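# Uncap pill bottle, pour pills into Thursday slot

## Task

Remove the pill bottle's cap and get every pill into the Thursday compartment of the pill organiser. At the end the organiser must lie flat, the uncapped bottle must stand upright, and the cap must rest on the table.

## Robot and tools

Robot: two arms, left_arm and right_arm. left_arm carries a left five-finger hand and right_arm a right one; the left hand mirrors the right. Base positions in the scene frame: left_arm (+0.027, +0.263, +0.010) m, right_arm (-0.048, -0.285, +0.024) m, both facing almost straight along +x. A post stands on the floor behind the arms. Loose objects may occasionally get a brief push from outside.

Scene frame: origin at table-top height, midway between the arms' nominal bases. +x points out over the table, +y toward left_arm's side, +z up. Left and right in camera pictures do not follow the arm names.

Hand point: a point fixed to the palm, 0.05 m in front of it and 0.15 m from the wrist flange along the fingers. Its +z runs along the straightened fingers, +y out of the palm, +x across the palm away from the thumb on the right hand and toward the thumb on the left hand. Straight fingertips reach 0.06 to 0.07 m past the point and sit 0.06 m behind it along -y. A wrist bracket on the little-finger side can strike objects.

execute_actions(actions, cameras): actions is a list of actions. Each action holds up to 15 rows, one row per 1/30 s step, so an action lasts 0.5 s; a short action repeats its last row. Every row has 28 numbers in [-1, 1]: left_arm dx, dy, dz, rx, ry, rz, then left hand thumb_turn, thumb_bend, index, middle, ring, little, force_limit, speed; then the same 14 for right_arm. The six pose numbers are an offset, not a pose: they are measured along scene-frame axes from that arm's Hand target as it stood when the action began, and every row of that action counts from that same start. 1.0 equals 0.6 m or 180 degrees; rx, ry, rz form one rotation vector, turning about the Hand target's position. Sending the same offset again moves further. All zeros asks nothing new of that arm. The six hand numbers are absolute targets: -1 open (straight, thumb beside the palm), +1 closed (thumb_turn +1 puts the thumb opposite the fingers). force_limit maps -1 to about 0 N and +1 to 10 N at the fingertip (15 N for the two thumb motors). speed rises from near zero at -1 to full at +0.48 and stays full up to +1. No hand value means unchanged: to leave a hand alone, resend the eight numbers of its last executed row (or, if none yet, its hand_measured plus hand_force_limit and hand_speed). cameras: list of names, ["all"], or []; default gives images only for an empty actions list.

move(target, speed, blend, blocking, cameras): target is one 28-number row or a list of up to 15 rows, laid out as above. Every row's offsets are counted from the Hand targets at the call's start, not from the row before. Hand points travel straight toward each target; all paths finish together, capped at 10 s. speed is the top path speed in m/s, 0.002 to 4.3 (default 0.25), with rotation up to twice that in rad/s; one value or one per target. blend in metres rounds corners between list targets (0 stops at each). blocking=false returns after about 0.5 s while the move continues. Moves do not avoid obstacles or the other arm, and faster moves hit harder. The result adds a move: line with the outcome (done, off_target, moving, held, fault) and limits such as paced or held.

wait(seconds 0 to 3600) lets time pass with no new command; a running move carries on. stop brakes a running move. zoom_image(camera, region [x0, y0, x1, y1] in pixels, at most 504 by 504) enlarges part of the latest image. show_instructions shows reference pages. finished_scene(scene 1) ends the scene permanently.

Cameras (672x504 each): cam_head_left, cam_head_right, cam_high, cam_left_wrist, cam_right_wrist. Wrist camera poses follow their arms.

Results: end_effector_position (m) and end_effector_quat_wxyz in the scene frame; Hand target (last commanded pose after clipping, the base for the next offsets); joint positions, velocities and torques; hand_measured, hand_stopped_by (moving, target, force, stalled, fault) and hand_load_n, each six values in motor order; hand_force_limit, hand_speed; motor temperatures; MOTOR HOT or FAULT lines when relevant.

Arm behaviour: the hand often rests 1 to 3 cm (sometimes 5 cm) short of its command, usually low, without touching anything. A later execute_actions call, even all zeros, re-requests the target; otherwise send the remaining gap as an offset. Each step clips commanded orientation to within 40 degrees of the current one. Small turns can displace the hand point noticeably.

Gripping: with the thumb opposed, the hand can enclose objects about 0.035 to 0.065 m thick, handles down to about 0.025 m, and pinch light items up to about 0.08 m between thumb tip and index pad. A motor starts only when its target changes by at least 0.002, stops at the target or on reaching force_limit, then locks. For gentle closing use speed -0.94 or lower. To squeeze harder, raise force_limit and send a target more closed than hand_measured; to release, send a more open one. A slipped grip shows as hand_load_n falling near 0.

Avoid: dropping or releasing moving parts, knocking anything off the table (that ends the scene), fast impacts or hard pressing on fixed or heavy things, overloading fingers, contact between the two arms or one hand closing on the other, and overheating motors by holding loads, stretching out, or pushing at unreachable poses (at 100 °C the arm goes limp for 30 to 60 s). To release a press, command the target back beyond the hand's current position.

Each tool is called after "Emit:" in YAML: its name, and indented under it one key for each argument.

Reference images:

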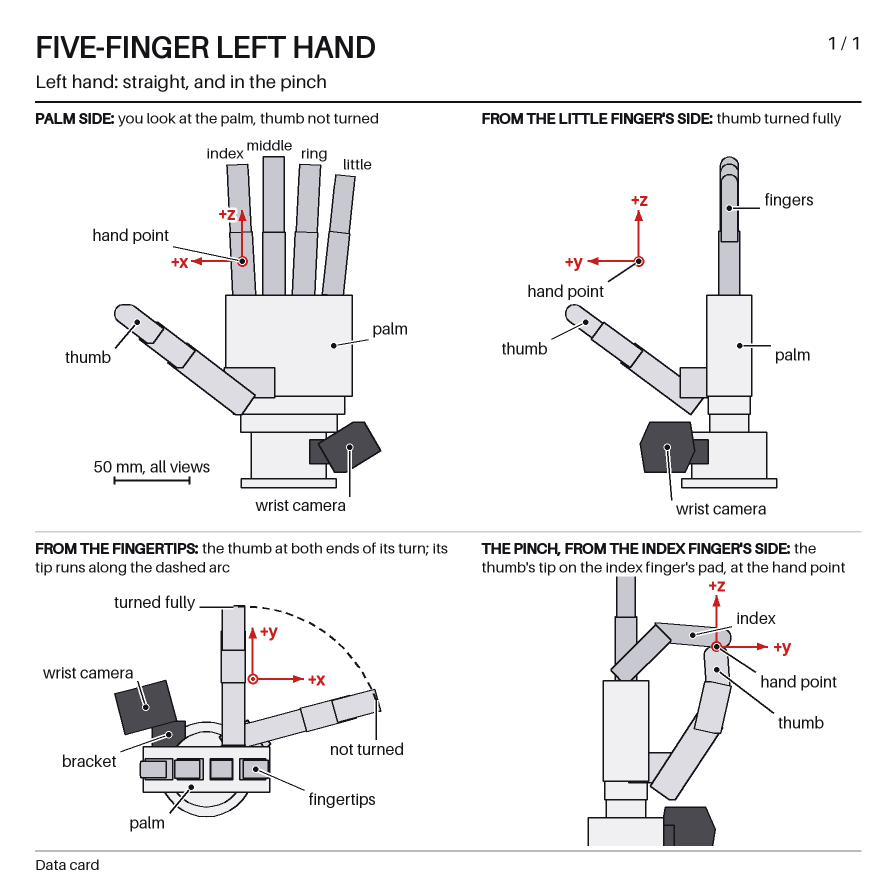

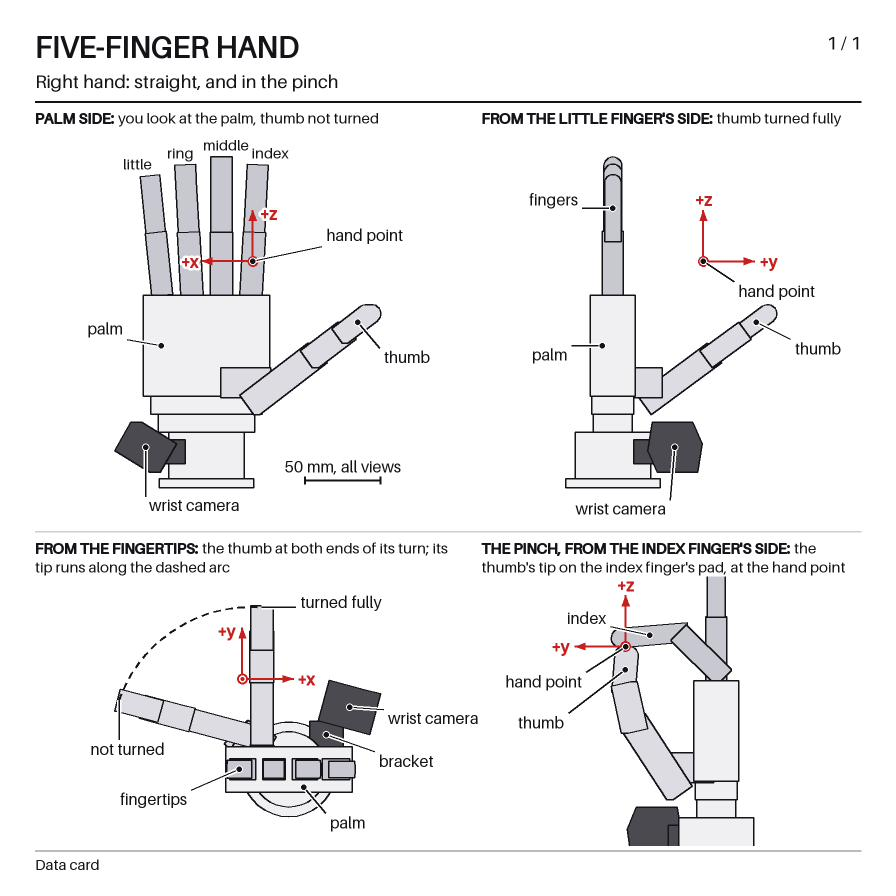

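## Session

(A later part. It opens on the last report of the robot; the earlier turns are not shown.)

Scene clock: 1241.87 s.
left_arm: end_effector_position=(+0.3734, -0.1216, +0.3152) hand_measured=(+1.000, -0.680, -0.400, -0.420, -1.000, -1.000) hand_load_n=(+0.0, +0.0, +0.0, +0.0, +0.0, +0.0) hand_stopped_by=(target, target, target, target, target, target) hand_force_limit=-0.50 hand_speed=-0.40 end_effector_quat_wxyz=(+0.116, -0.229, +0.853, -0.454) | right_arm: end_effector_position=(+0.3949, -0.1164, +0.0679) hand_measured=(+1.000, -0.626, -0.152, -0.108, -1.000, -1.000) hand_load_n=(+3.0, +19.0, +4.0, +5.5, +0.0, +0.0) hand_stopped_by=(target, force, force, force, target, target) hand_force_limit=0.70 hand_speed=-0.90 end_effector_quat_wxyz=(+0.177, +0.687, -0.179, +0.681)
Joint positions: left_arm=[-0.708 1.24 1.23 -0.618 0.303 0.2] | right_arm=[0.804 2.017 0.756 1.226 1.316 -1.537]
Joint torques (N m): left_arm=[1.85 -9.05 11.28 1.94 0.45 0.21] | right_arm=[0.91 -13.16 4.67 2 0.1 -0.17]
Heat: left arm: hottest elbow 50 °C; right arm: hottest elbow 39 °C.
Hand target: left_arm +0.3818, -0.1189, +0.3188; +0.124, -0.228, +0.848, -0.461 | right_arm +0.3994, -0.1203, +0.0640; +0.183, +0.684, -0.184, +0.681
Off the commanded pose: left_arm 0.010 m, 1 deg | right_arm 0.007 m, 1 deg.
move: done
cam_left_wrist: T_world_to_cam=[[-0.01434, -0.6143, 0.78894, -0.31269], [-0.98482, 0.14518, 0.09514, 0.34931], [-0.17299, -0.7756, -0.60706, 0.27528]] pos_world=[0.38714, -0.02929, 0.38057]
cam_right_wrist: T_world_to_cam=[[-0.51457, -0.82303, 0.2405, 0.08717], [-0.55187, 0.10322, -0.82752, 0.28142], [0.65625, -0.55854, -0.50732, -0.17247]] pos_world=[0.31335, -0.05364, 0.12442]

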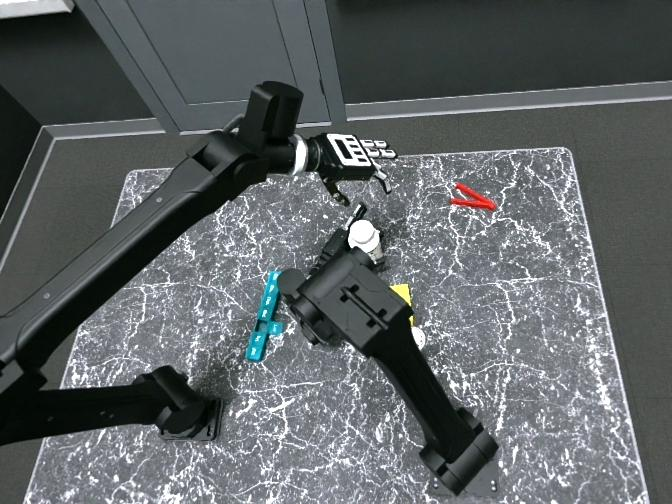

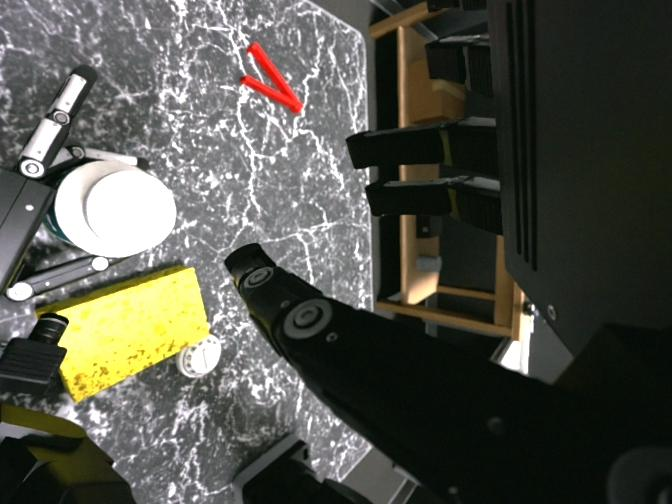

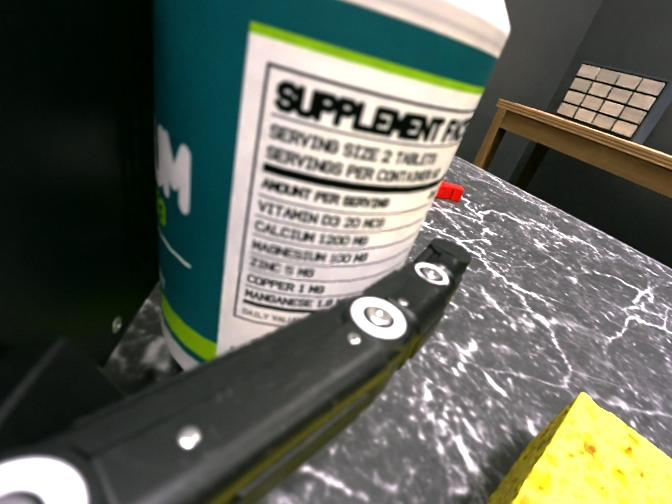

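Emit:
move:
  target:
    - [0.033,0.0167,0,0,0,0,1,-0.68,-0.4,-0.42,-1,-1,-0.5,-0.4,0.033,0.0167,0,0,0,0,1,0.5,0.5,0.5,-1,-1,0.7,-0.9]
    - [0.033,0.0167,0,0,0,0,1,-0.68,-0.4,-0.42,-1,-1,-0.5,-0.4,0.033,0.0167,-0.04,0,0,0,1,0.5,0.5,0.5,-1,-1,0.7,-0.9]
  speed: 0.06
  cameras: ["cam_right_wrist","cam_head_left"]

Scene clock: 1252.93 s.
left_arm: end_effector_position=(+0.3901, -0.1082, +0.3071) hand_measured=(+1.000, -0.680, -0.400, -0.420, -1.000, -1.000) hand_load_n=(+0.0, +0.5, +0.0, +0.0, +0.0, +0.0) hand_stopped_by=(target, target, target, target, target, target) hand_force_limit=-0.50 hand_speed=-0.40 end_effector_quat_wxyz=(+0.113, -0.232, +0.854, -0.451) | right_arm: end_effector_position=(+0.4112, -0.1083, +0.0424) hand_measured=(+1.000, -0.626, -0.152, -0.108, -1.000, -1.000) hand_load_n=(+3.0, +18.5, +4.0, +5.5, +0.0, +0.0) hand_stopped_by=(target, force, force, force, target, target) hand_force_limit=0.70 hand_speed=-0.90 end_effector_quat_wxyz=(+0.182, +0.689, -0.175, +0.679)
Joint positions: left_arm=[-0.656 1.259 1.23 -0.618 0.343 0.229] | right_arm=[0.791 2.11 0.822 1.246 1.305 -1.543]
Joint torques (N m): left_arm=[1.61 -8.76 13.3 1.66 0.48 0.21] | right_arm=[0.73 -14.33 5.26 1.91 -0.05 -0.1]
Heat: left arm: hottest elbow 48 °C; right arm: hottest elbow 38 °C.
Hand target: left_arm +0.4015, -0.1088, +0.3189; +0.124, -0.228, +0.848, -0.461 | right_arm +0.4191, -0.1103, +0.0400; +0.183, +0.684, -0.184, +0.681
Off the commanded pose: left_arm 0.016 m, 2 deg | right_arm 0.009 m, 1 deg.
move: off_target (left_arm)
cam_right_wrist: T_world_to_cam=[[-0.51363, -0.81968, 0.2536, 0.10774], [-0.55886, 0.09533, -0.82376, 0.27018], [0.65105, -0.56483, -0.50705, -0.19016]] pos_world=[0.33014, -0.04485, 0.09882]
Images, in order (width x height): cam_head_left 672x504, cam_right_wrist 672x504.

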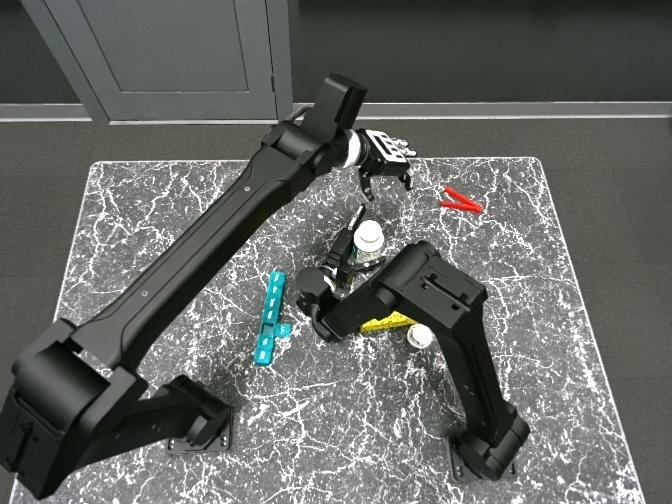

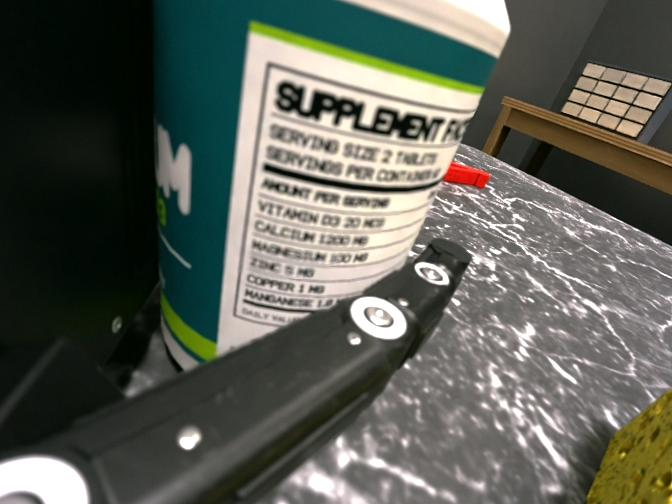

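Emit:
move:
  target: [0,0,0,0,0,0,1,-0.68,-0.4,-0.42,-1,-1,-0.5,-0.4,0,0,-0.025,0,0,0,1,0.5,0.5,0.5,-1,-1,0.7,-0.9]
  speed: 0.03
  cameras: ["cam_right_wrist"]

Scene clock: 1256.67 s.
left_arm: end_effector_position=(+0.3901, -0.1082, +0.3071) hand_measured=(+1.000, -0.680, -0.400, -0.420, -1.000, -1.000) hand_load_n=(+0.0, +0.0, +0.0, +0.0, +0.0, +0.0) hand_stopped_by=(target, target, target, target, target, target) hand_force_limit=-0.50 hand_speed=-0.40 end_effector_quat_wxyz=(+0.113, -0.232, +0.854, -0.451) | right_arm: end_effector_position=(+0.4130, -0.1065, +0.0349) hand_measured=(+1.000, -0.626, -0.152, -0.108, -1.000, -1.000) hand_load_n=(+1.0, +18.5, +3.5, +6.0, +0.0, +0.5) hand_stopped_by=(target, force, force, force, target, target) hand_force_limit=0.70 hand_speed=-0.90 end_effector_quat_wxyz=(+0.179, +0.687, -0.178, +0.682)
Joint positions: left_arm=[-0.656 1.259 1.23 -0.618 0.343 0.229] | right_arm=[0.791 2.139 0.834 1.282 1.305 -1.552]
Joint torques (N m): left_arm=[1.67 -8.88 13.31 1.65 0.47 0.22] | right_arm=[0.73 -13.33 4.82 1.63 -0.06 0.02]
Heat: left arm: hottest elbow 48 °C; right arm: hottest elbow 38 °C.
Hand target: left_arm +0.4015, -0.1088, +0.3189; +0.124, -0.228, +0.848, -0.461 | right_arm +0.4191, -0.1104, +0.0249; +0.183, +0.685, -0.184, +0.681
Off the commanded pose: left_arm 0.016 m, 2 deg | right_arm 0.012 m, 1 deg.
move: off_target (right_arm)
cam_right_wrist: T_world_to_cam=[[-0.51563, -0.82101, 0.24508, 0.11306], [-0.55202, 0.09957, -0.82786, 0.26269], [0.65528, -0.56216, -0.50455, -0.1957]] pos_world=[0.33155, -0.04335, 0.09102]

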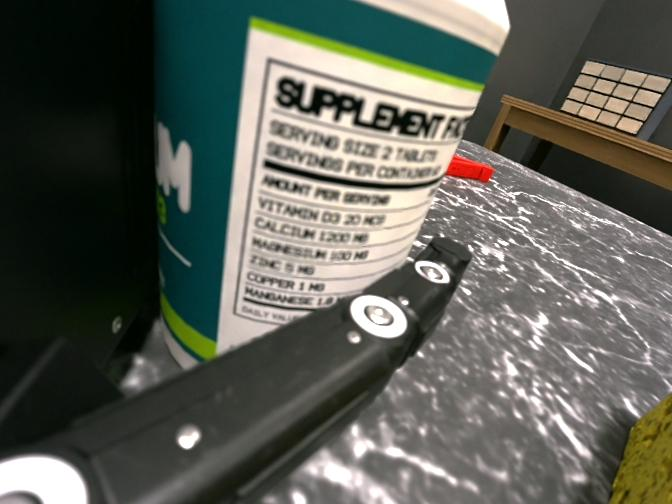

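Emit:
move:
  target: [0,0,0,0,0,0,1,-0.68,-0.4,-0.42,-1,-1,-0.5,-0.4,0,0,-0.015,0,0,0,1,0.5,0.5,0.5,-1,-1,0.7,-0.9]
  speed: 0.03
  cameras: ["cam_high","cam_head_right"]

Scene clock: 1261.30 s.
left_arm: end_effector_position=(+0.3901, -0.1082, +0.3071) hand_measured=(+1.000, -0.680, -0.400, -0.420, -1.000, -1.000) hand_load_n=(+0.0, +0.5, +0.0, +0.0, +0.0, +0.0) hand_stopped_by=(target, target, target, target, target, target) hand_force_limit=-0.50 hand_speed=-0.40 end_effector_quat_wxyz=(+0.113, -0.232, +0.854, -0.451) | right_arm: end_effector_position=(+0.4148, -0.1049, +0.0344) hand_measured=(+1.000, -0.626, -0.152, -0.108, -1.000, -1.000) hand_load_n=(+0.0, +19.0, +2.5, +6.5, +0.0, +0.0) hand_stopped_by=(target, force, force, force, target, target) hand_force_limit=0.70 hand_speed=-0.90 end_effector_quat_wxyz=(+0.179, +0.684, -0.179, +0.684)
Joint positions: left_arm=[-0.656 1.259 1.23 -0.618 0.343 0.229] | right_arm=[0.791 2.15 0.843 1.306 1.306 -1.571]
Joint torques (N m): left_arm=[1.61 -8.82 13.3 1.68 0.47 0.22] | right_arm=[0.79 -12.16 4.56 1.91 -0.11 0.16]
Heat: left arm: hottest elbow 48 °C; right arm: hottest elbow 38 °C.
Hand target: left_arm +0.4015, -0.1088, +0.3189; +0.124, -0.228, +0.848, -0.461 | right_arm +0.4192, -0.1103, +0.0160; +0.183, +0.684, -0.184, +0.681
Off the commanded pose: left_arm 0.016 m, 2 deg | right_arm 0.020 m, 1 deg.
move: off_target (right_arm)
Images, in order (width x height): cam_head_right 672x504, cam_high 672x504.

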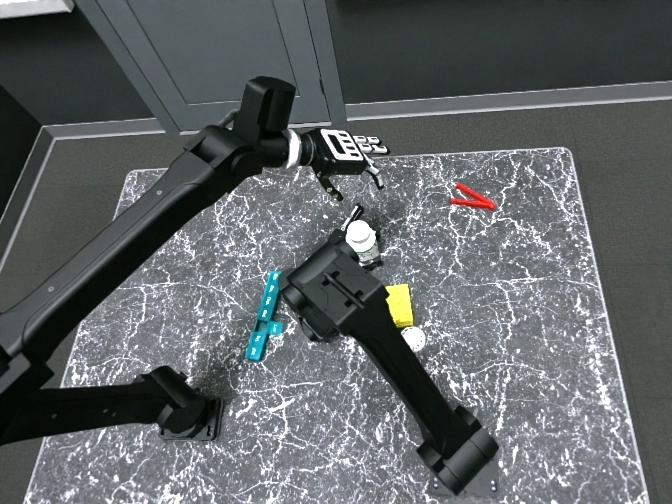

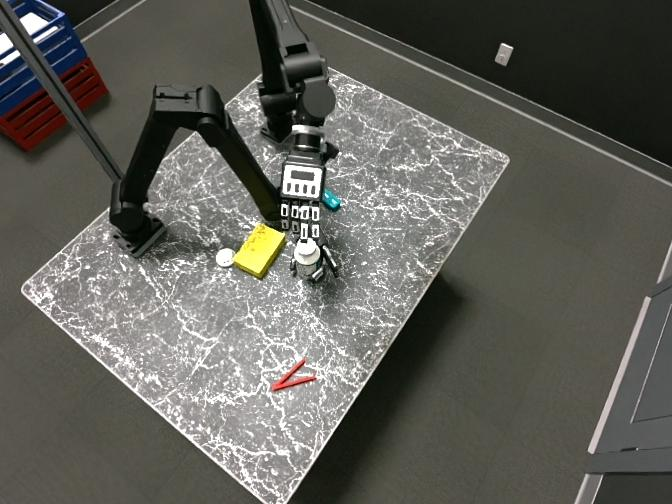

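Emit:
move:
  target:
    - [-0.004,0,-0.21,0,0,0,1,-0.68,-0.4,-0.42,-1,-1,-0.5,-0.4,0,0,0,0,0,0,1,0.5,0.5,0.5,-1,-1,0.7,-0.9]
    - [-0.004,0.05,-0.21,0,0,0,1,-0.68,-0.4,-0.42,-1,-1,-0.5,-0.4,0,0,0,0,0,0,1,0.5,0.5,0.5,-1,-1,0.7,-0.9]
  speed: 0.1
  cameras: ["cam_left_wrist"]

Scene clock: 1268.10 s.
left_arm: end_effector_position=(+0.3955, -0.0839, +0.1871) hand_measured=(+1.000, -0.680, -0.400, -0.420, -1.000, -1.000) hand_load_n=(+0.0, +0.0, +0.0, +0.0, +0.0, +0.0) hand_stopped_by=(target, target, target, target, target, target) hand_force_limit=-0.50 hand_speed=-0.40 end_effector_quat_wxyz=(+0.117, -0.230, +0.851, -0.457) | right_arm: end_effector_position=(+0.4148, -0.1049, +0.0344) hand_measured=(+1.000, -0.626, -0.152, -0.108, -1.000, -1.000) hand_load_n=(+0.0, +19.0, +2.5, +6.0, +0.0, +0.5) hand_stopped_by=(target, force, force, force, target, target) hand_force_limit=0.70 hand_speed=-0.90 end_effector_quat_wxyz=(+0.179, +0.684, -0.179, +0.684)
Joint positions: left_arm=[-0.599 1.29 0.93 -0.282 0.39 0.264] | right_arm=[0.791 2.151 0.843 1.309 1.306 -1.573]
Joint torques (N m): left_arm=[1.61 -9.76 10.63 1.18 0.5 0.22] | right_arm=[0.79 -12.1 4.57 1.59 -0.11 0.17]
Heat: left arm: hottest elbow 48 °C; right arm: hottest elbow 38 °C.
Hand target: left_arm +0.3991, -0.0789, +0.1928; +0.124, -0.228, +0.848, -0.461 | right_arm +0.4192, -0.1103, +0.0160; +0.183, +0.684, -0.184, +0.681
Off the commanded pose: left_arm 0.009 m, 1 deg | right_arm 0.020 m, 1 deg.
move: done
cam_left_wrist: T_world_to_cam=[[-0.01649, -0.60907, 0.79294, -0.18763], [-0.98564, 0.14318, 0.08948, 0.37899], [-0.16803, -0.78008, -0.60269, 0.22733]] pos_world=[0.40866, 0.00879, 0.25188]

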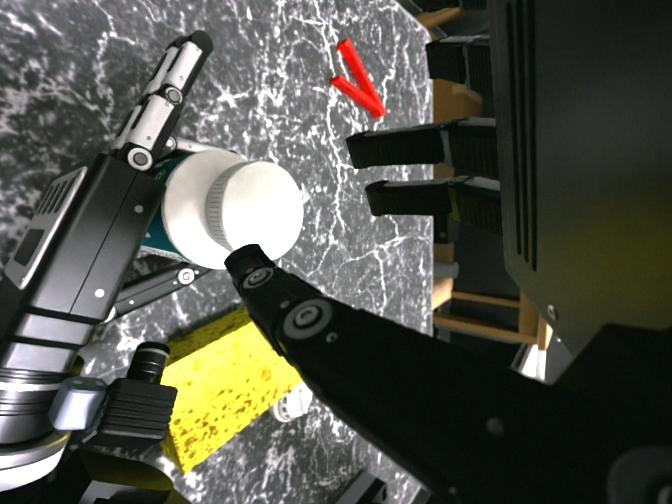

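Emit:
zoom_image:
  camera: "cam_left_wrist"
  region: [200, 140, 320, 270]

Scaled by 3.877 from the camera's image (finer frame: 960x720).

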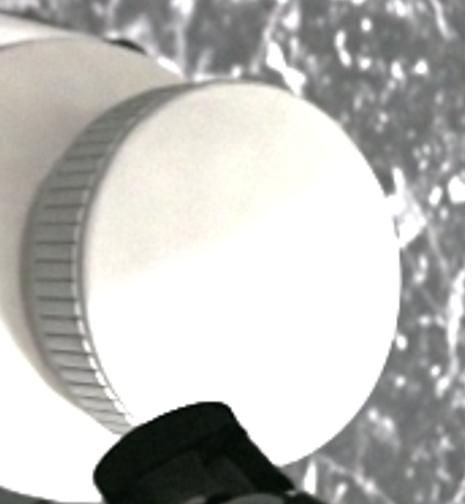

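Emit:
move:
  target: [0,0,-0.083,0,0,0,1,-0.68,-0.4,-0.42,-1,-1,-0.5,-0.4,0,0,0,0,0,0,1,0.5,0.5,0.5,-1,-1,0.7,-0.9]
  speed: 0.06
  cameras: ["cam_left_wrist"]

Emit:
zoom_image:
  camera: "cam_left_wrist"
  region: [200, 90, 450, 340]

Scene clock: 1277.73 s.
left_arm: end_effector_position=(+0.3918, -0.0815, +0.1437) hand_measured=(+1.000, -0.680, -0.400, -0.420, -1.000, -1.000) hand_load_n=(+0.0, +0.0, +0.0, +0.0, +0.0, +0.0) hand_stopped_by=(target, target, target, target, target, target) hand_force_limit=-0.50 hand_speed=-0.40 end_effector_quat_wxyz=(+0.118, -0.229, +0.851, -0.457) | right_arm: end_effector_position=(+0.4148, -0.1049, +0.0345) hand_measured=(+1.000, -0.626, -0.152, -0.108, -1.000, -1.000) hand_load_n=(+0.0, +19.0, +2.5, +6.0, +0.0, +0.0) hand_stopped_by=(target, force, force, force, target, target) hand_force_limit=0.70 hand_speed=-0.90 end_effector_quat_wxyz=(+0.179, +0.684, -0.178, +0.684)
Joint positions: left_arm=[-0.599 1.331 0.843 -0.154 0.39 0.265] | right_arm=[0.791 2.151 0.843 1.309 1.306 -1.574]
Joint torques (N m): left_arm=[1.73 -8.64 10.09 1.89 0.5 0.21] | right_arm=[0.79 -12.1 4.57 1.59 -0.11 0.17]
Heat: left arm: hottest elbow 48 °C; right arm: hottest elbow 37 °C.
Hand target: left_arm +0.3991, -0.0789, +0.1432; +0.124, -0.228, +0.848, -0.461 | right_arm +0.4192, -0.1103, +0.0160; +0.183, +0.684, -0.184, +0.681
Off the commanded pose: left_arm 0.008 m, 1 deg | right_arm 0.020 m, 1 deg.
move: done
cam_left_wrist: T_world_to_cam=[[-0.01756, -0.60929, 0.79275, -0.15134], [-0.98557, 0.14404, 0.08887, 0.37898], [-0.16834, -0.77976, -0.60303, 0.20261]] pos_world=[0.40496, 0.01119, 0.20848]

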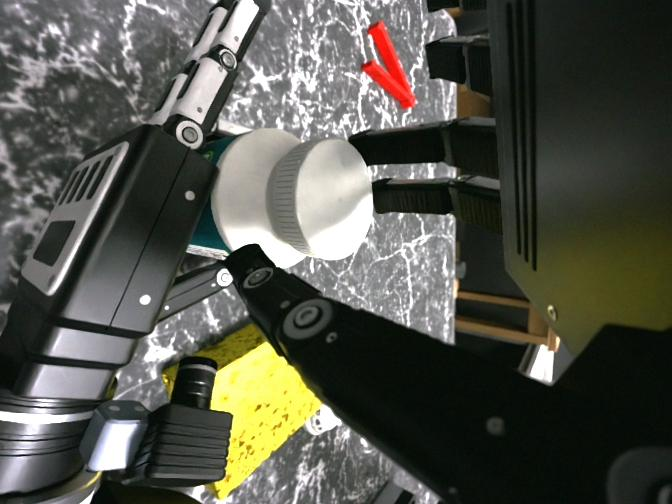

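Scaled by 2.016 from the camera's image (finer frame: 960x720).

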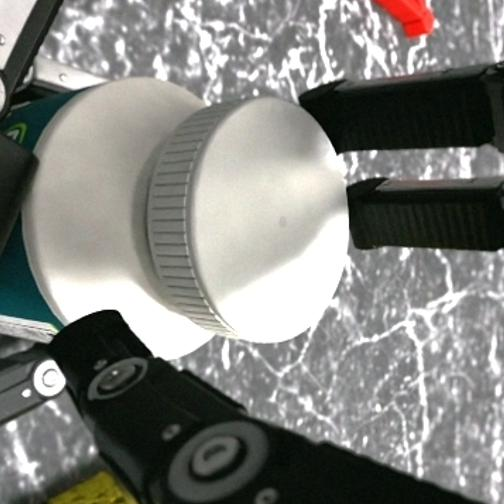

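Emit:
move:
  target: [0.002,-0.011,-0.013,0,0,0,1,-0.68,-0.4,-0.42,-1,-1,-0.5,-0.4,0,0,0,0,0,0,1,0.5,0.5,0.5,-1,-1,0.7,-0.9]
  speed: 0.06
  cameras: ["cam_left_wrist"]

Emit:
zoom_image:
  camera: "cam_left_wrist"
  region: [200, 90, 450, 340]

Scene clock: 1286.47 s.
left_arm: end_effector_position=(+0.3968, -0.0845, +0.1365) hand_measured=(+1.000, -0.680, -0.400, -0.420, -1.000, -1.000) hand_load_n=(+0.0, +0.0, +0.0, +0.0, +0.0, +0.0) hand_stopped_by=(target, target, target, target, target, target) hand_force_limit=-0.50 hand_speed=-0.40 end_effector_quat_wxyz=(+0.119, -0.229, +0.850, -0.458) | right_arm: end_effector_position=(+0.4148, -0.1049, +0.0345) hand_measured=(+1.000, -0.626, -0.152, -0.108, -1.000, -1.000) hand_load_n=(+0.0, +19.0, +2.5, +6.5, +0.0, +0.0) hand_stopped_by=(target, force, force, force, target, target) hand_force_limit=0.70 hand_speed=-0.90 end_effector_quat_wxyz=(+0.179, +0.684, -0.178, +0.684)
Joint positions: left_arm=[-0.599 1.355 0.843 -0.125 0.388 0.265] | right_arm=[0.791 2.151 0.843 1.309 1.306 -1.574]
Joint torques (N m): left_arm=[0.5 -8.88 9.88 1.89 0.18 0.14] | right_arm=[0.79 -12.04 4.57 1.59 -0.11 0.17]
Heat: left arm: hottest elbow 48 °C; right arm: hottest elbow 37 °C.
Hand target: left_arm +0.4003, -0.0855, +0.1354; +0.124, -0.228, +0.848, -0.461 | right_arm +0.4192, -0.1103, +0.0160; +0.183, +0.684, -0.184, +0.681
Off the commanded pose: left_arm 0.004 m, 1 deg | right_arm 0.020 m, 1 deg.
move: done
cam_left_wrist: T_world_to_cam=[[-0.01975, -0.60823, 0.79352, -0.14653], [-0.98607, 0.14297, 0.08504, 0.38555], [-0.16517, -0.78078, -0.60258, 0.19548]] pos_world=[0.40957, 0.00838, 0.20128]

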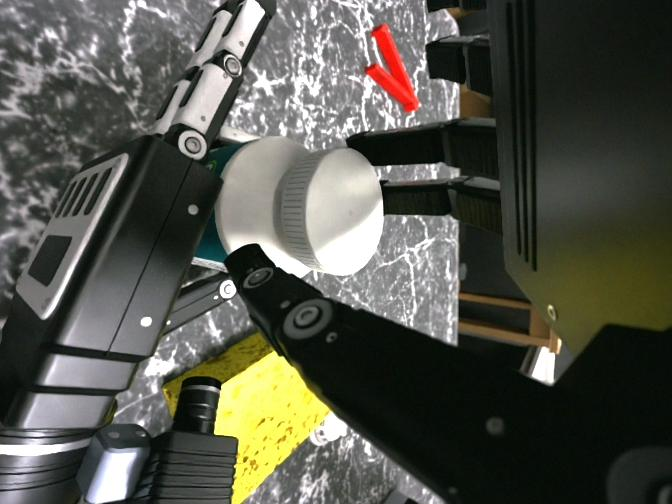

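Scaled by 2.016 from the camera's image (finer frame: 960x720).

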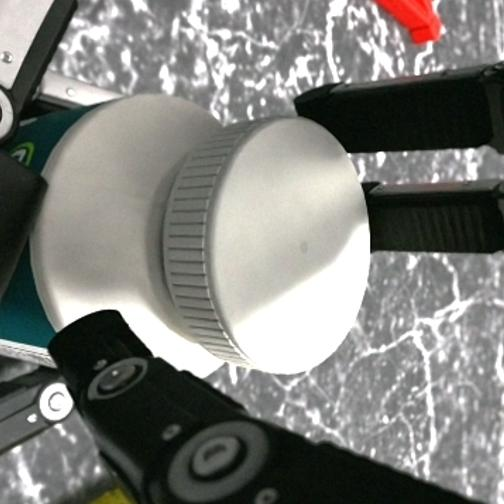

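Emit:
move:
  target:
    - [0,-0.05,0.06,0,0,0,1,-0.68,-0.4,-0.42,-1,-1,-0.5,-0.4,0,0,0,0,0,0,1,0.5,0.5,0.5,-1,-1,0.7,-0.9]
    - [0,-0.0023,0.06,0,0,0,1,-0.68,-0.4,-0.42,-1,-1,-0.5,-0.4,0,0,0,0,0,0,1,0.5,0.5,0.5,-1,-1,0.7,-0.9]
    - [0,-0.0023,-0.003,0,0,0,1,-0.68,-0.4,-0.42,-1,-1,-0.5,-0.4,0,0,0,0,0,0,1,0.5,0.5,0.5,-1,-1,0.7,-0.9]
  speed: 0.08
  cameras: ["cam_left_wrist"]

Emit:
zoom_image:
  camera: "cam_left_wrist"
  region: [200, 90, 450, 340]

Scene clock: 1297.23 s.
left_arm: end_effector_position=(+0.3922, -0.0890, +0.1318) hand_measured=(+1.000, -0.680, -0.400, -0.420, -1.000, -1.000) hand_load_n=(+0.0, +0.0, +0.0, +0.0, +0.0, +0.0) hand_stopped_by=(target, target, target, target, target, target) hand_force_limit=-0.50 hand_speed=-0.40 end_effector_quat_wxyz=(+0.116, -0.230, +0.852, -0.456) | right_arm: end_effector_position=(+0.4148, -0.1049, +0.0345) hand_measured=(+1.000, -0.626, -0.152, -0.108, -1.000, -1.000) hand_load_n=(+0.0, +18.5, +2.5, +6.0, +0.0, +0.0) hand_stopped_by=(target, force, force, force, target, target) hand_force_limit=0.70 hand_speed=-0.90 end_effector_quat_wxyz=(+0.179, +0.684, -0.178, +0.684)
Joint positions: left_arm=[-0.614 1.362 0.838 -0.119 0.378 0.256] | right_arm=[0.791 2.151 0.843 1.309 1.306 -1.574]
Joint torques (N m): left_arm=[1.61 -9.05 10.07 1.91 0.5 0.22] | right_arm=[0.79 -12.04 4.57 1.59 -0.11 0.17]
Motor temperatures (°C): left_arm=[28 31 47 28 32 31] | right_arm=[28 36 37 32 31 28]
Heat: left arm: hottest elbow 47 °C; right arm: hottest elbow 37 °C.
Hand target: left_arm +0.4002, -0.0869, +0.1335; +0.124, -0.228, +0.848, -0.461 | right_arm +0.4192, -0.1103, +0.0160; +0.183, +0.684, -0.184, +0.681
Off the commanded pose: left_arm 0.009 m, 1 deg | right_arm 0.020 m, 1 deg.
move: done
cam_left_wrist: T_world_to_cam=[[-0.01472, -0.61147, 0.79113, -0.14764], [-0.9852, 0.14403, 0.09299, 0.38083], [-0.1708, -0.77804, -0.60454, 0.19103]] pos_world=[0.40565, 0.0035, 0.19687]

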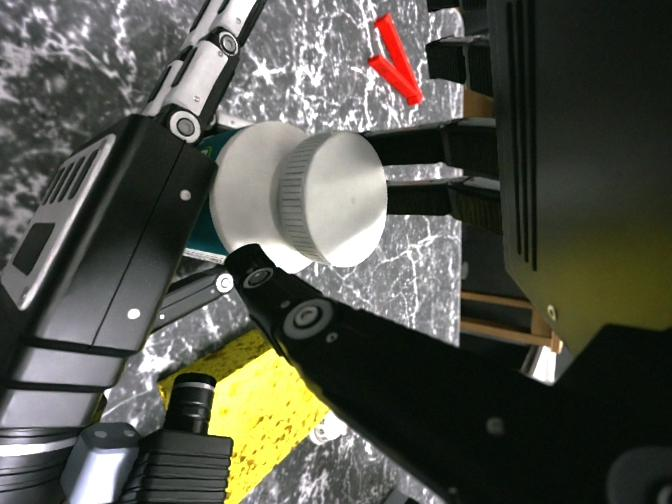

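Scaled by 2.016 from the camera's image (finer frame: 960x720).

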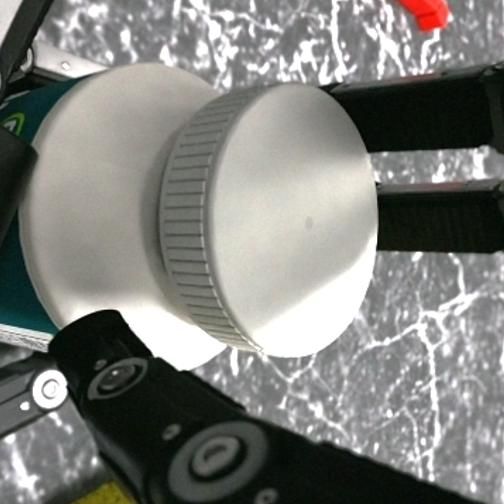

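Emit:
move:
  target: [0,0,0,0,0,0,1,0.2,0.2,0.2,-1,-1,1,-0.88,0,0,0,0,0,0,1,0.5,0.5,0.5,-1,-1,0.7,-0.9]
  cameras: ["cam_left_wrist"]

Emit:
zoom_image:
  camera: "cam_left_wrist"
  region: [200, 90, 450, 340]

Scene clock: 1301.80 s.
left_arm: end_effector_position=(+0.3962, -0.0916, +0.1331) hand_measured=(+1.000, -0.454, -0.082, -0.134, -1.000, -1.000) hand_load_n=(+0.5, +15.0, +12.0, +10.5, +0.0, +0.0) hand_stopped_by=(target, force, force, force, target, target) hand_force_limit=1.00 hand_speed=-0.88 end_effector_quat_wxyz=(+0.122, -0.226, +0.849, -0.462) | right_arm: end_effector_position=(+0.4161, -0.1033, +0.0357) hand_measured=(+1.000, -0.626, -0.152, -0.108, -1.000, -1.000) hand_load_n=(+3.0, +18.5, +4.0, +5.5, +0.0, +0.0) hand_stopped_by=(target, force, force, force, target, target) hand_force_limit=0.70 hand_speed=-0.90 end_effector_quat_wxyz=(+0.183, +0.685, -0.174, +0.684)
Joint positions: left_arm=[-0.614 1.367 0.838 -0.095 0.378 0.258] | right_arm=[0.792 2.154 0.85 1.313 1.305 -1.593]
Joint torques (N m): left_arm=[1.67 -9.52 10.09 1.1 0.49 0.19] | right_arm=[0.73 -12.34 4.04 1.7 -0.09 0.32]
Heat: left arm: hottest elbow 47 °C; right arm: hottest elbow 37 °C.
Hand target: left_arm +0.4003, -0.0869, +0.1335; +0.124, -0.228, +0.848, -0.461 | right_arm +0.4191, -0.1105, +0.0159; +0.183, +0.684, -0.184, +0.681
Off the commanded pose: left_arm 0.006 m, 0 deg | right_arm 0.021 m, 1 deg.
move: done
cam_left_wrist: T_world_to_cam=[[-0.02872, -0.60376, 0.79665, -0.14464], [-0.98646, 0.14584, 0.07496, 0.38813], [-0.16144, -0.78371, -0.59977, 0.18566]] pos_world=[0.4087, 0.00157, 0.19749]

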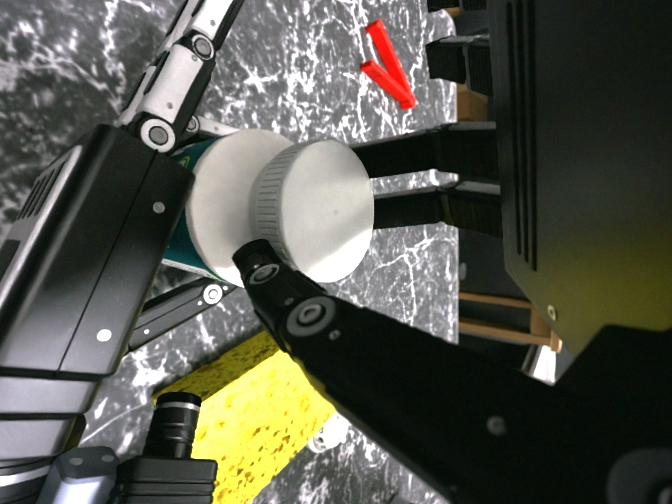

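Scaled by 2.016 from the camera's image (finer frame: 960x720).

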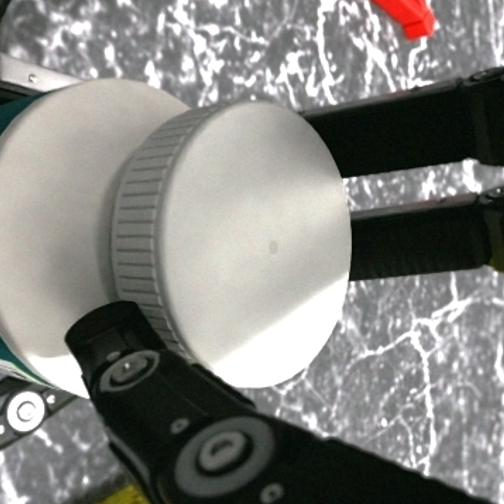

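Emit:
move:
  target: [0,0,-0.07,0,0,0,1,0.2,0.2,0.2,-1,-1,1,-0.88,0,0,0,0,0,0,1,0.5,0.5,0.5,-1,-1,0.7,-0.9]
  speed: 0.06

Emit:
move:
  target: [0,0,-0.05,0,0,0,1,0.2,0.2,0.2,-1,-1,1,-0.88,0,0,0,0,0,0,1,0.5,0.5,0.5,-1,-1,0.7,-0.9]
  speed: 0.06
  cameras: ["cam_left_wrist"]

Scene clock: 1305.90 s.
left_arm: end_effector_position=(+0.4005, -0.0967, +0.1219) hand_measured=(+1.000, -0.454, -0.080, -0.134, -1.000, -1.000) hand_load_n=(+0.0, +7.5, +4.5, +7.5, +0.0, +0.0) hand_stopped_by=(target, force, force, force, target, target) hand_force_limit=1.00 hand_speed=-0.88 end_effector_quat_wxyz=(+0.133, -0.216, +0.839, -0.481) | right_arm: end_effector_position=(+0.4170, -0.1032, +0.0329) hand_measured=(+1.000, -0.626, -0.152, -0.108, -1.000, -1.000) hand_load_n=(-0.5, +18.5, +0.5, +9.5, +0.0, +0.0) hand_stopped_by=(target, force, force, force, target, target) hand_force_limit=0.70 hand_speed=-0.90 end_effector_quat_wxyz=(+0.178, +0.684, -0.178, +0.685)
Joint positions: left_arm=[-0.614 1.393 0.8 0.02 0.388 0.257] | right_arm=[0.79 2.158 0.851 1.314 1.303 -1.576]
Joint torques (N m): left_arm=[1.67 -6.59 7.82 1.52 0.11 0.19] | right_arm=[0.85 -12.86 3.95 1.5 0.02 0.17]
Heat: left arm: hottest elbow 47 °C; right arm: hottest elbow 37 °C.
Hand target: left_arm +0.4003, -0.0869, +0.0915; +0.124, -0.228, +0.848, -0.461 | right_arm +0.4192, -0.1102, +0.0160; +0.183, +0.684, -0.184, +0.681
Off the commanded pose: left_arm 0.032 m, 3 deg | right_arm 0.019 m, 1 deg.
move: off_target (left_arm)

Scene clock: 1306.90 s.
left_arm: end_effector_position=(+0.4029, -0.1016, +0.1215) hand_measured=(+1.000, -0.454, -0.080, -0.134, -1.000, -1.000) hand_load_n=(+0.0, +7.0, +5.5, +9.5, +0.0, +0.0) hand_stopped_by=(target, force, force, force, target, target) hand_force_limit=1.00 hand_speed=-0.88 end_effector_quat_wxyz=(+0.141, -0.212, +0.827, -0.502) | right_arm: end_effector_position=(+0.4205, -0.1087, +0.0328) hand_measured=(+1.000, -0.626, -0.152, -0.108, -1.000, -1.000) hand_load_n=(-1.0, +18.5, +0.5, +9.5, +0.0, +0.0) hand_stopped_by=(target, force, force, force, target, target) hand_force_limit=0.70 hand_speed=-0.90 end_effector_quat_wxyz=(+0.181, +0.682, -0.182, +0.684)
Joint positions: left_arm=[-0.614 1.401 0.773 0.111 0.397 0.24] | right_arm=[0.777 2.16 0.854 1.314 1.3 -1.576]
Joint torques (N m): left_arm=[1.67 -3.84 6.42 1.51 -0.18 0.38] | right_arm=[1.96 -12.92 3.79 1.5 0.13 0.17]
Heat: left arm: hottest elbow 47 °C; right arm: hottest elbow 37 °C.
Hand target: left_arm +0.4003, -0.0870, +0.0616; +0.124, -0.228, +0.848, -0.461 | right_arm +0.4191, -0.1102, +0.0159; +0.183, +0.685, -0.184, +0.681
Off the commanded pose: left_arm 0.062 m, 6 deg | right_arm 0.017 m, 0 deg.
move: off_target (left_arm)
cam_left_wrist: T_world_to_cam=[[-0.08915, -0.54066, 0.8365, -0.11532], [-0.98785, 0.15532, -0.0049, 0.40825], [-0.12727, -0.82678, -0.54794, 0.14756]] pos_world=[0.41179, -0.00376, 0.17932]

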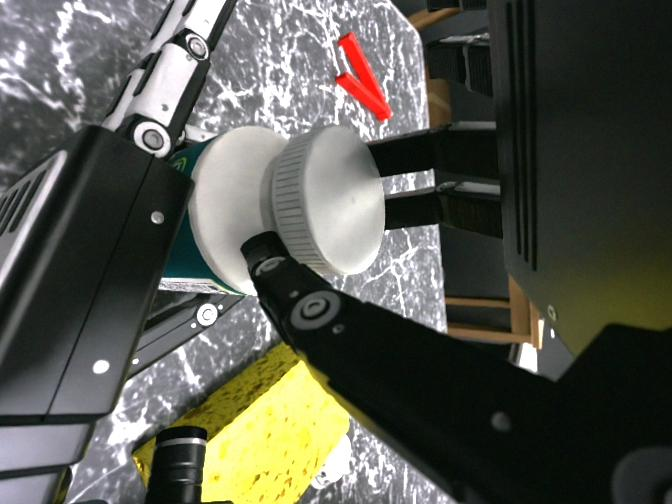

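Emit:
zoom_image:
  camera: "cam_left_wrist"
  region: [200, 90, 450, 340]

Scaled by 2.016 from the camera's image (finer frame: 960x720).

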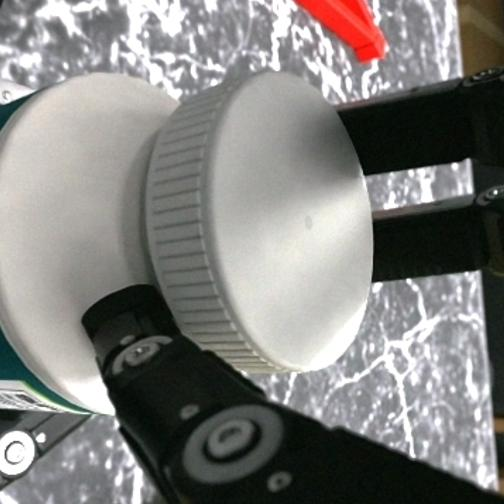

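Emit:
move:
  target:
    - [0,0,0.10,0,0,0,1,0.2,0.2,0.2,-1,-1,1,-0.88,0,0,0,0,0,0,1,0.5,0.5,0.5,-1,-1,0.7,-0.9]
    - [0,0,0.11,0,0,0,1,-0.68,-0.4,-0.42,-1,-1,-0.5,-0.4,0,0,0,0,0,0,1,0.5,0.5,0.5,-1,-1,0.7,-0.9]
    - [0,-0.04,0.2,0,0,0,1,-0.68,-0.4,-0.42,-1,-1,-0.5,-0.4,0,0,0,0,0,0,1,0.5,0.5,0.5,-1,-1,0.7,-0.9]
    - [0,-0.0,0.2,-0.024,-0.0139,0,1,-0.455,-0.1,-0.136,-1,-1,0.5,-0.5,0,0,0,0,0,0,1,0.5,0.5,0.5,-1,-1,0.7,-0.9]
  speed: 0.08
  cameras: ["cam_left_wrist"]

Emit:
zoom_image:
  camera: "cam_left_wrist"
  region: [200, 90, 450, 340]

Scene clock: 1358.67 s.
left_arm: end_effector_position=(+0.3939, -0.0896, +0.1723) hand_measured=(+1.000, -0.456, -0.100, -0.136, -1.000, -1.000) hand_load_n=(+0.0, +0.0, +0.5, +0.0, +0.0, +0.0) hand_stopped_by=(target, target, target, target, target, target) hand_force_limit=0.50 hand_speed=-0.50 end_effector_quat_wxyz=(+0.125, -0.222, +0.835, -0.487) | right_arm: end_effector_position=(+0.4179, -0.1029, +0.0332) hand_measured=(+1.000, -0.626, -0.152, -0.108, -1.000, -1.000) hand_load_n=(+0.0, +18.5, +1.0, +9.0, +0.0, +0.0) hand_stopped_by=(target, force, force, force, target, target) hand_force_limit=0.70 hand_speed=-0.90 end_effector_quat_wxyz=(+0.178, +0.684, -0.177, +0.685)
Joint positions: left_arm=[-0.6 1.294 0.853 -0.128 0.412 0.242] | right_arm=[0.789 2.16 0.854 1.315 1.301 -1.58]
Joint torques (N m): left_arm=[1.67 -9.76 10.33 1.96 0.49 0.08] | right_arm=[0.91 -12.92 3.78 1.47 0.09 0.2]
Heat: left arm: hottest elbow 45 °C; right arm: hottest shoulder 36 °C.
Hand target: left_arm +0.4003, -0.0869, +0.1816; +0.134, -0.223, +0.827, -0.498 | right_arm +0.4192, -0.1103, +0.0159; +0.183, +0.685, -0.184, +0.681
Off the commanded pose: left_arm 0.012 m, 2 deg | right_arm 0.019 m, 1 deg.
move: off_target (left_arm); target 4's new numbers were sent with left_arm's hand 0.012 m and 2 deg from that target
cam_left_wrist: T_world_to_cam=[[-0.05055, -0.56044, 0.82665, -0.16737], [-0.98706, 0.15418, 0.04417, 0.38882], [-0.15221, -0.81371, -0.56098, 0.19732]] pos_world=[0.40536, 0.00681, 0.23187]

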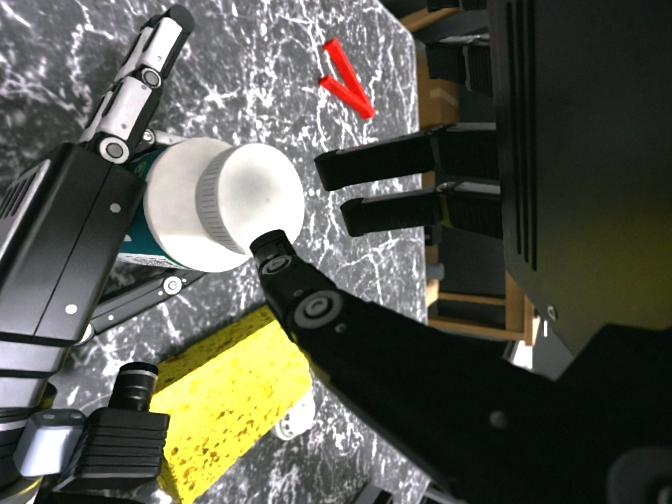

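Scaled by 2.016 from the camera's image (finer frame: 960x720).

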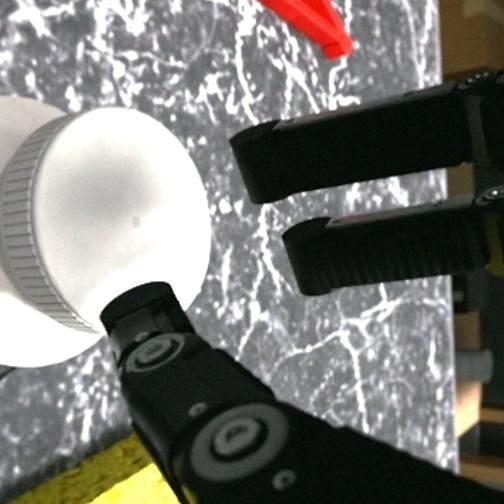

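Emit:
move:
  target: [0.006,0,-0.066,0,0,0,1,-0.455,-0.1,-0.136,-1,-1,0.5,-0.5,0,0,0,0,0,0,1,0.5,0.5,0.5,-1,-1,0.7,-0.9]
  speed: 0.05
  cameras: ["cam_left_wrist"]

Emit:
zoom_image:
  camera: "cam_left_wrist"
  region: [200, 90, 450, 340]

Scene clock: 1365.37 s.
left_arm: end_effector_position=(+0.3984, -0.0922, +0.1514) hand_measured=(+1.000, -0.456, -0.100, -0.136, -1.000, -1.000) hand_load_n=(+0.0, +0.0, +0.0, -0.5, +0.0, +0.0) hand_stopped_by=(target, target, target, target, target, target) hand_force_limit=0.50 hand_speed=-0.50 end_effector_quat_wxyz=(+0.134, -0.214, +0.828, -0.501) | right_arm: end_effector_position=(+0.4179, -0.1029, +0.0331) hand_measured=(+1.000, -0.626, -0.152, -0.108, -1.000, -1.000) hand_load_n=(+0.0, +18.5, +0.5, +9.0, +0.0, +0.0) hand_stopped_by=(target, force, force, force, target, target) hand_force_limit=0.70 hand_speed=-0.90 end_effector_quat_wxyz=(+0.178, +0.683, -0.178, +0.685)
Joint positions: left_arm=[-0.597 1.33 0.802 -0.002 0.419 0.242] | right_arm=[0.789 2.16 0.854 1.315 1.301 -1.579]
Joint torques (N m): left_arm=[1.85 -7.77 9.4 1.83 0.37 0.11] | right_arm=[0.91 -12.86 3.77 1.47 0.08 0.2]
Heat: left arm: hottest elbow 45 °C; right arm: hottest shoulder 36 °C.
Hand target: left_arm +0.4039, -0.0869, +0.1419; +0.134, -0.223, +0.827, -0.498 | right_arm +0.4192, -0.1103, +0.0159; +0.183, +0.685, -0.184, +0.681
Off the commanded pose: left_arm 0.012 m, 1 deg | right_arm 0.019 m, 1 deg.
move: off_target (left_arm)
cam_left_wrist: T_world_to_cam=[[-0.07812, -0.53942, 0.83841, -0.14021], [-0.9874, 0.15793, 0.0096, 0.4004], [-0.13758, -0.8271, -0.54496, 0.17471]] pos_world=[0.40844, 0.00564, 0.20892]

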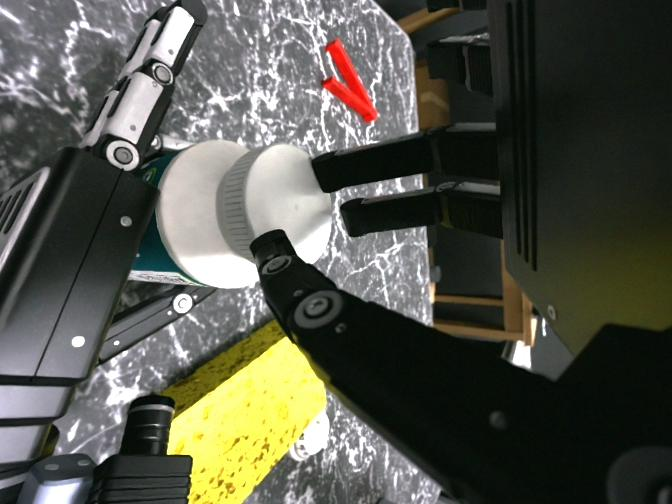

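Scaled by 2.016 from the camera's image (finer frame: 960x720).

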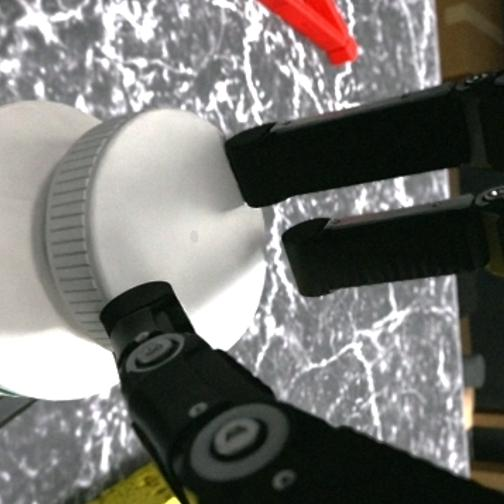

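Emit:
move:
  target:
    - [0,0,0.05,0,0,0,1,-0.455,-0.1,-0.136,-1,-1,0.5,-0.5,0,0,0,0,0,0,1,0.5,0.5,0.5,-1,-1,0.7,-0.9]
    - [-0.003,0.005,0.05,0,0,0,1,-0.455,-0.1,-0.136,-1,-1,0.5,-0.5,0,0,0,0,0,0,1,0.5,0.5,0.5,-1,-1,0.7,-0.9]
    - [-0.003,0.005,0.015,0,0,0,1,-0.455,-0.1,-0.136,-1,-1,0.5,-0.5,0,0,0,0,0,0,1,0.5,0.5,0.5,-1,-1,0.7,-0.9]
  speed: 0.05
  cameras: ["cam_left_wrist"]

Emit:
zoom_image:
  camera: "cam_left_wrist"
  region: [200, 90, 450, 340]

Scene clock: 1385.60 s.
left_arm: end_effector_position=(+0.3943, -0.0873, +0.1525) hand_measured=(+1.000, -0.456, -0.100, -0.136, -1.000, -1.000) hand_load_n=(+0.0, +0.0, +0.0, +0.0, +0.0, +0.0) hand_stopped_by=(target, target, target, target, target, target) hand_force_limit=0.50 hand_speed=-0.50 end_effector_quat_wxyz=(+0.129, -0.219, +0.831, -0.495) | right_arm: end_effector_position=(+0.4178, -0.1029, +0.0331) hand_measured=(+1.000, -0.626, -0.152, -0.108, -1.000, -1.000) hand_load_n=(+0.0, +19.0, +0.5, +9.0, +0.0, +0.0) hand_stopped_by=(target, force, force, force, target, target) hand_force_limit=0.70 hand_speed=-0.90 end_effector_quat_wxyz=(+0.178, +0.683, -0.178, +0.685)
Joint positions: left_arm=[-0.593 1.315 0.802 -0.036 0.421 0.242] | right_arm=[0.789 2.16 0.854 1.315 1.301 -1.579]
Joint torques (N m): left_arm=[1.85 -8.18 10.04 1.89 0.43 0.13] | right_arm=[0.91 -12.92 3.77 1.47 0.07 0.19]
Heat: left arm: hottest elbow 46 °C; right arm: hottest shoulder 37 °C.
Hand target: left_arm +0.4022, -0.0839, +0.1511; +0.134, -0.223, +0.827, -0.498 | right_arm +0.4192, -0.1103, +0.0159; +0.183, +0.684, -0.184, +0.681
Off the commanded pose: left_arm 0.009 m, 1 deg | right_arm 0.019 m, 1 deg.
move: done
cam_left_wrist: T_world_to_cam=[[-0.06264, -0.54784, 0.83424, -0.14503], [-0.98749, 0.1552, 0.02777, 0.39253], [-0.14469, -0.82206, -0.55071, 0.18288]] pos_world=[0.405, 0.00997, 0.2108]

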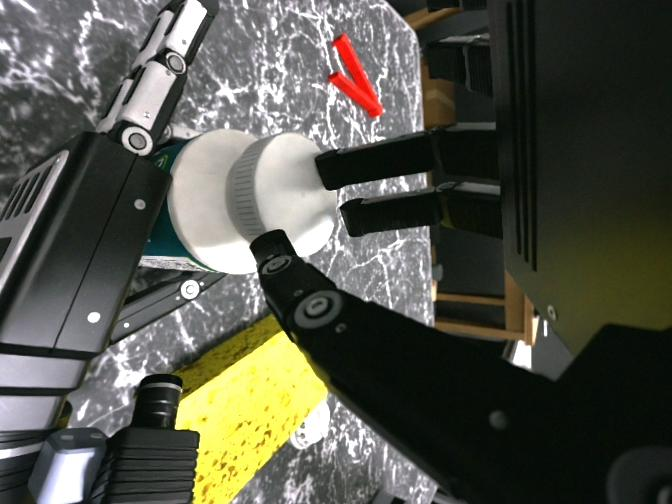

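Scaled by 2.016 from the camera's image (finer frame: 960x720).

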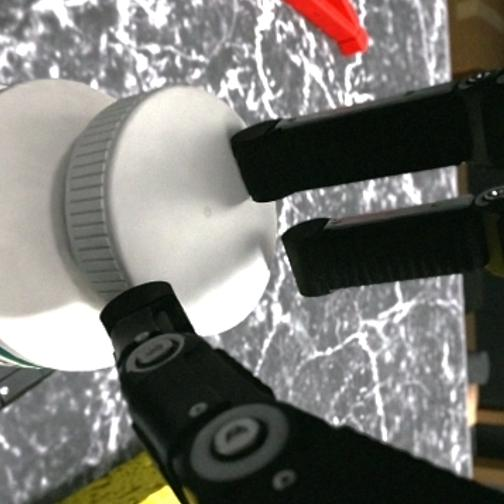

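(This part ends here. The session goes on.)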